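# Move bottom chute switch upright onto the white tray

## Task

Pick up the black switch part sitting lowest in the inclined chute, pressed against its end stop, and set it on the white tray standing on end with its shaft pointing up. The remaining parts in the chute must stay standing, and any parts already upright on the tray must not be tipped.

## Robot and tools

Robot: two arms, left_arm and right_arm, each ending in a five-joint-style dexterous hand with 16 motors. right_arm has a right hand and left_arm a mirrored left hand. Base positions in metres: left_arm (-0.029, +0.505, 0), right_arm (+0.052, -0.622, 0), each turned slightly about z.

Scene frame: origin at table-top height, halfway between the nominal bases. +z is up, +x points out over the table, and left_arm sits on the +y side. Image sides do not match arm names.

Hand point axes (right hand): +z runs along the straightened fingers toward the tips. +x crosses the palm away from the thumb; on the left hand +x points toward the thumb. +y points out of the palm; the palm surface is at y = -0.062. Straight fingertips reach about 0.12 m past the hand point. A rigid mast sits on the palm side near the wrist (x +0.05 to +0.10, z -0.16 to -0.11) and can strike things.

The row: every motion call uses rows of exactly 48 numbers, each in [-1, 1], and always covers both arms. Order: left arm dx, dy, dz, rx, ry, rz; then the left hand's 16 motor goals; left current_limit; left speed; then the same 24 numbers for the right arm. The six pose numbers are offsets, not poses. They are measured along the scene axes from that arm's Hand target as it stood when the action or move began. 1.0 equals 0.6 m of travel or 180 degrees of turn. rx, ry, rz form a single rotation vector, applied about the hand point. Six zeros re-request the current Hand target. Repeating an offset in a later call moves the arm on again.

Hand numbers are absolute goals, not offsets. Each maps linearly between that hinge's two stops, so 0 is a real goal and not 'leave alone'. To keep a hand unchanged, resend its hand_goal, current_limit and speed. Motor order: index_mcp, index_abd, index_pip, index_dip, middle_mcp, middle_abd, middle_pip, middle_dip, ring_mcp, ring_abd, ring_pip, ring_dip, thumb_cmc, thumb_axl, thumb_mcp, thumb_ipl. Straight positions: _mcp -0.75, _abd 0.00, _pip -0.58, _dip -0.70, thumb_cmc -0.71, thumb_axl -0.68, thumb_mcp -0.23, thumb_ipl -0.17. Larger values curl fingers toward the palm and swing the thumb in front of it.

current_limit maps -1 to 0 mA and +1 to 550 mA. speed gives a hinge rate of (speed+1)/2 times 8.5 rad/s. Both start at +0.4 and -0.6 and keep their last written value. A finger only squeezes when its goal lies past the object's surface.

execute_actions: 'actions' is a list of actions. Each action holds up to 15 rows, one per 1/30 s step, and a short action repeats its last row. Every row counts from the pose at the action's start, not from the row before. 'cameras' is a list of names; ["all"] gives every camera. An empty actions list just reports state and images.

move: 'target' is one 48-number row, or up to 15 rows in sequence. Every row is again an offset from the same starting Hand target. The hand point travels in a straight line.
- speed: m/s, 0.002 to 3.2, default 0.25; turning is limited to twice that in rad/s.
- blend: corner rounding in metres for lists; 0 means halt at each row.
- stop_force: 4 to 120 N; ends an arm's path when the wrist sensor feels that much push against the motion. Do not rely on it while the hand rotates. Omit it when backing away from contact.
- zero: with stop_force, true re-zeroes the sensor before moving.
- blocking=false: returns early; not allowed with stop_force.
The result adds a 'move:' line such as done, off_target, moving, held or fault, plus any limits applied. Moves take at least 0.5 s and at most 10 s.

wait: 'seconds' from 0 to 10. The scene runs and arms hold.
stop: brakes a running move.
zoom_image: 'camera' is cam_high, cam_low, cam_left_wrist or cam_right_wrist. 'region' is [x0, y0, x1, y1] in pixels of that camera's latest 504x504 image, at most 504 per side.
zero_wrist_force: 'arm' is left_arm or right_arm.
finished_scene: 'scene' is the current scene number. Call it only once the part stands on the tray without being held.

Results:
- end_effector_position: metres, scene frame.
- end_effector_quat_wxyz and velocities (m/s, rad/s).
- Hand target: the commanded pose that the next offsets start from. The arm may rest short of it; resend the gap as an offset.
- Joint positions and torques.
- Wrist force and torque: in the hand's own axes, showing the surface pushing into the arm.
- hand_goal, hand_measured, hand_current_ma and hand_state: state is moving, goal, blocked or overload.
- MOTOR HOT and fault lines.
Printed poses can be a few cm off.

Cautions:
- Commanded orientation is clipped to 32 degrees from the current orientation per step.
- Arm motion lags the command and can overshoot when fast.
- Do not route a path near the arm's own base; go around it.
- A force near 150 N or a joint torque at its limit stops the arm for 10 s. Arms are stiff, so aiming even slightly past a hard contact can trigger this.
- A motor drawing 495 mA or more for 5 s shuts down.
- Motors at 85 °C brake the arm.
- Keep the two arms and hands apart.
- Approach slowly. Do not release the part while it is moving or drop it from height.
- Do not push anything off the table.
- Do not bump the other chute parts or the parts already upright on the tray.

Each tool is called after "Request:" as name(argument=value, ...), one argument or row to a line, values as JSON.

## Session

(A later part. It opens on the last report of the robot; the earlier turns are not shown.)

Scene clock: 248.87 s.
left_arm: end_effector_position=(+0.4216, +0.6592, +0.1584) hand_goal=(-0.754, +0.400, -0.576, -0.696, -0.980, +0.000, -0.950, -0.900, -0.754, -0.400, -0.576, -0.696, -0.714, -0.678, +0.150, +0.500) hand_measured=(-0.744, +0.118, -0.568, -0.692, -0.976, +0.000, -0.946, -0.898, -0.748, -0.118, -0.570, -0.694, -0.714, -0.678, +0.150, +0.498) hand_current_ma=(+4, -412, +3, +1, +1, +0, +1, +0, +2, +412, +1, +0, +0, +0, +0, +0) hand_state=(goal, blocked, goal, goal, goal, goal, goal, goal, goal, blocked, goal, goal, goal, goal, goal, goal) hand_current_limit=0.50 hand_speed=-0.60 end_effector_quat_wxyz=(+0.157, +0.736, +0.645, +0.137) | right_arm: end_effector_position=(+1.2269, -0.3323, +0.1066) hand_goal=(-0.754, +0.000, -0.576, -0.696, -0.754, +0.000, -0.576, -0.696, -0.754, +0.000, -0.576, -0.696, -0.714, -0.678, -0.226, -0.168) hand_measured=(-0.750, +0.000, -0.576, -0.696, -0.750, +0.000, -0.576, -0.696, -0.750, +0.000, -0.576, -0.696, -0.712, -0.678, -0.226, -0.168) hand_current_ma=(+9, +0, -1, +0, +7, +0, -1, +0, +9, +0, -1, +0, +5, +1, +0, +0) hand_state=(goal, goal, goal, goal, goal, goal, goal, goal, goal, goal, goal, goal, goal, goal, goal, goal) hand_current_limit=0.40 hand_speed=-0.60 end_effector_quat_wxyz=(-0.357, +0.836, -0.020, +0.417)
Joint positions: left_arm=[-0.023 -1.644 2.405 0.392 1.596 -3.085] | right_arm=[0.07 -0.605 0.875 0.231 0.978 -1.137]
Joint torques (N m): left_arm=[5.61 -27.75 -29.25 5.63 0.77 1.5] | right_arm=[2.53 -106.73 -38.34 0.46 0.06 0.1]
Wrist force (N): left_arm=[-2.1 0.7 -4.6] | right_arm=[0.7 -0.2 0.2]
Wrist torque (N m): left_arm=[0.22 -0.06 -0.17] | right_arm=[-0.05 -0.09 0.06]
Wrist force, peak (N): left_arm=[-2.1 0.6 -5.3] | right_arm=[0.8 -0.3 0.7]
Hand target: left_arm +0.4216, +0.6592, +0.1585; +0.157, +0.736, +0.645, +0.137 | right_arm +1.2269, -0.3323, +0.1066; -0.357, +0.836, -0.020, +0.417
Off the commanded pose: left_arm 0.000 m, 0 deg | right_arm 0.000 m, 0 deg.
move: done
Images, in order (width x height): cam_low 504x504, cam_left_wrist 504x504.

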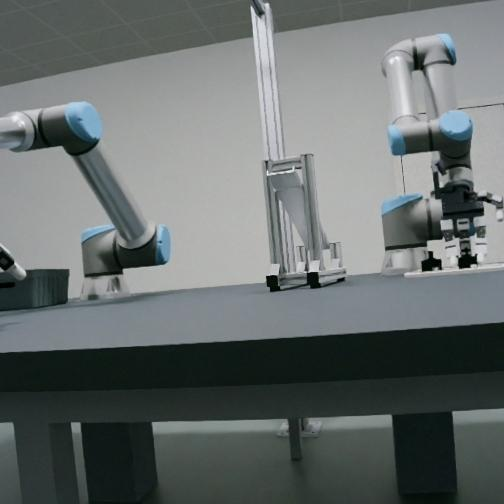

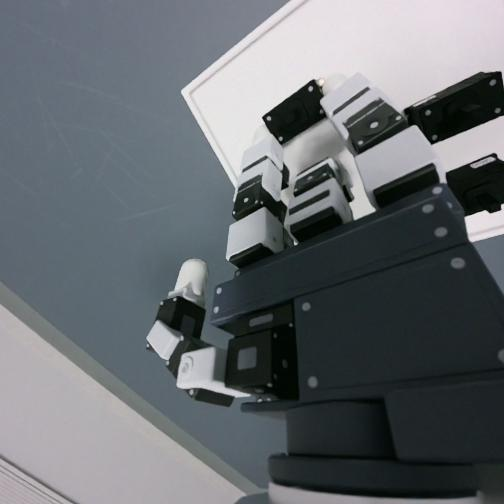

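Request:
move(
  target=[
    [0,0,0.003,0,0,0,-0.754,0.4,-0.576,-0.696,-0.98,0,-0.95,-0.9,-0.754,-0.4,-0.576,-0.696,-0.714,-0.678,0.15,0.5,0.5,-0.6,0,0,0,0,0,0,-0.754,0,-0.576,-0.696,-0.754,0,-0.576,-0.696,-0.754,0,-0.576,-0.696,-0.714,-0.678,-0.226,-0.168,0.4,-0.6],
    [0,0,0.003,0,0,0,-0.754,0.12,-0.576,-0.696,-0.98,0,-0.95,-0.9,-0.754,-0.12,-0.576,-0.696,-0.714,-0.678,0.15,0.5,0.5,-0.8,0,0,0,0,0,0,-0.754,0,-0.576,-0.696,-0.754,0,-0.576,-0.696,-0.754,0,-0.576,-0.696,-0.714,-0.678,-0.226,-0.168,0.4,-0.6],
    [0,0,0.003,0,0,0,-0.754,0.0,-0.576,-0.696,-0.98,0,-0.95,-0.9,-0.754,0,-0.576,-0.696,-0.714,-0.678,0.15,0.5,0.5,-0.9,0,0,0,0,0,0,-0.754,0,-0.576,-0.696,-0.754,0,-0.576,-0.696,-0.754,0,-0.576,-0.696,-0.714,-0.678,-0.226,-0.168,0.4,-0.6],
    [0,0,0.2,0,0,0,-0.754,0.0,-0.576,-0.696,-0.98,0,-0.95,-0.9,-0.754,0,-0.576,-0.696,-0.714,-0.678,0.15,0.5,0.5,-0.9,0,0,0,0,0,0,-0.754,0,-0.576,-0.696,-0.754,0,-0.576,-0.696,-0.754,0,-0.576,-0.696,-0.714,-0.678,-0.226,-0.168,0.4,-0.6],
  ],
  speed=[0.02,0.02,0.02,0.08],
  cameras=["cam_left_wrist","cam_low","cam_high"],
)

Request:
zoom_image(
  camera="cam_low",
  region=[410, 225, 500, 285],
)

Scene clock: 271.63 s.
left_arm: end_effector_position=(+0.4216, +0.6592, +0.2786) hand_goal=(-0.754, +0.000, -0.576, -0.696, -0.980, +0.000, -0.950, -0.900, -0.754, +0.000, -0.576, -0.696, -0.714, -0.678, +0.150, +0.500) hand_measured=(-0.756, +0.004, -0.576, -0.694, -0.976, +0.000, -0.946, -0.898, -0.758, -0.004, -0.576, -0.694, -0.714, -0.678, +0.150, +0.498) hand_current_ma=(+0, +0, +0, +0, +1, +0, +1, +0, -1, +0, +0, +0, +0, +0, +0, +0) hand_state=(goal, goal, goal, goal, goal, goal, goal, goal, goal, goal, goal, goal, goal, goal, goal, goal) hand_current_limit=0.50 hand_speed=-0.90 end_effector_quat_wxyz=(+0.157, +0.736, +0.645, +0.137) | right_arm: end_effector_position=(+1.2269, -0.3323, +0.1066) hand_goal=(-0.754, +0.000, -0.576, -0.696, -0.754, +0.000, -0.576, -0.696, -0.754, +0.000, -0.576, -0.696, -0.714, -0.678, -0.226, -0.168) hand_measured=(-0.750, +0.000, -0.576, -0.696, -0.750, +0.000, -0.576, -0.696, -0.750, +0.000, -0.576, -0.696, -0.712, -0.678, -0.226, -0.168) hand_current_ma=(+9, +0, -1, +0, +7, +0, -1, +0, +9, +0, -1, +0, +5, +1, +0, +0) hand_state=(goal, goal, goal, goal, goal, goal, goal, goal, goal, goal, goal, goal, goal, goal, goal, goal) hand_current_limit=0.40 hand_speed=-0.60 end_effector_quat_wxyz=(-0.357, +0.836, -0.020, +0.417)
Joint positions: left_arm=[-0.023 -1.802 2.273 0.681 1.596 -3.085] | right_arm=[0.07 -0.605 0.875 0.231 0.978 -1.137]
Joint torques (N m): left_arm=[-2.98 3.33 -29.99 -1.36 -0.32 -1.85] | right_arm=[-0.77 -106.08 -39.1 0.56 -0.42 -0.42]
Wrist force (N): left_arm=[-1.7 -0.9 0.1] | right_arm=[0.5 -0.3 0.4]
Wrist torque (N m): left_arm=[-0.07 0.12 -0.17] | right_arm=[-0.08 -0.08 0.03]
Wrist force, peak (N): left_arm=[-1.9 0.3 -4.9] | right_arm=[0.9 -0.2 0.7]
Hand target: left_arm +0.4216, +0.6592, +0.2785; +0.157, +0.736, +0.645, +0.137 | right_arm +1.2269, -0.3323, +0.1066; -0.357, +0.836, -0.020, +0.417
Off the commanded pose: left_arm 0.000 m, 0 deg | right_arm 0.000 m, 0 deg.
move: done
Images, in order (width x height): cam_high 504x504, cam_low 504x504, cam_left_wrist 504x504.

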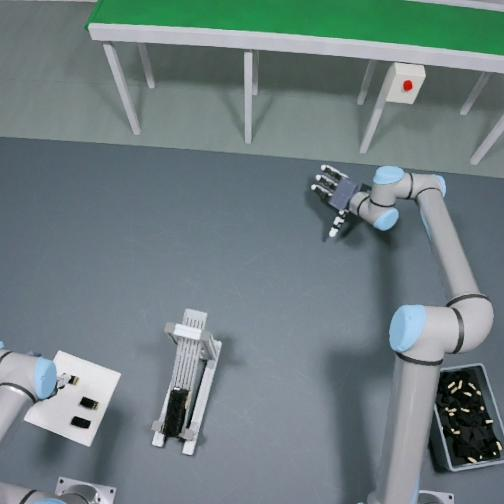

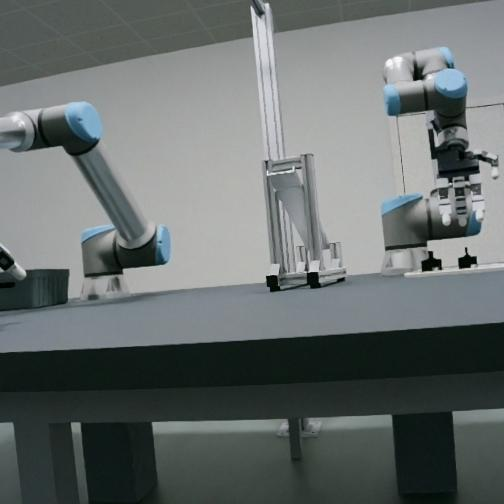

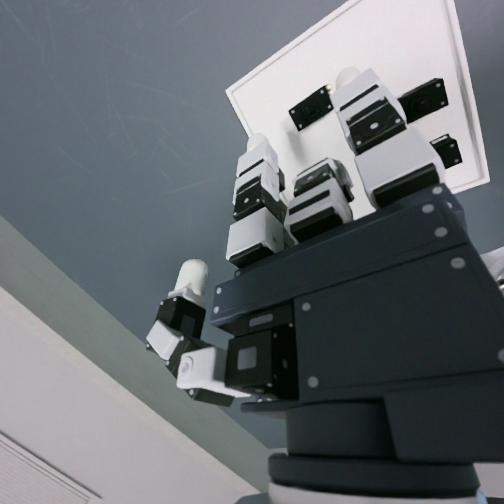

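Scaled by 5.600 from the camera's 504x504 image, which has a finer 720x720 frame.

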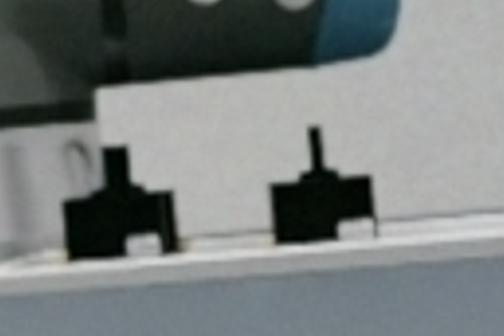

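Standing upright on the tray; other parts are intact. Finish the scene.

Request:
finished_scene(
  scene=2,
)

The scene is finished: the task was done.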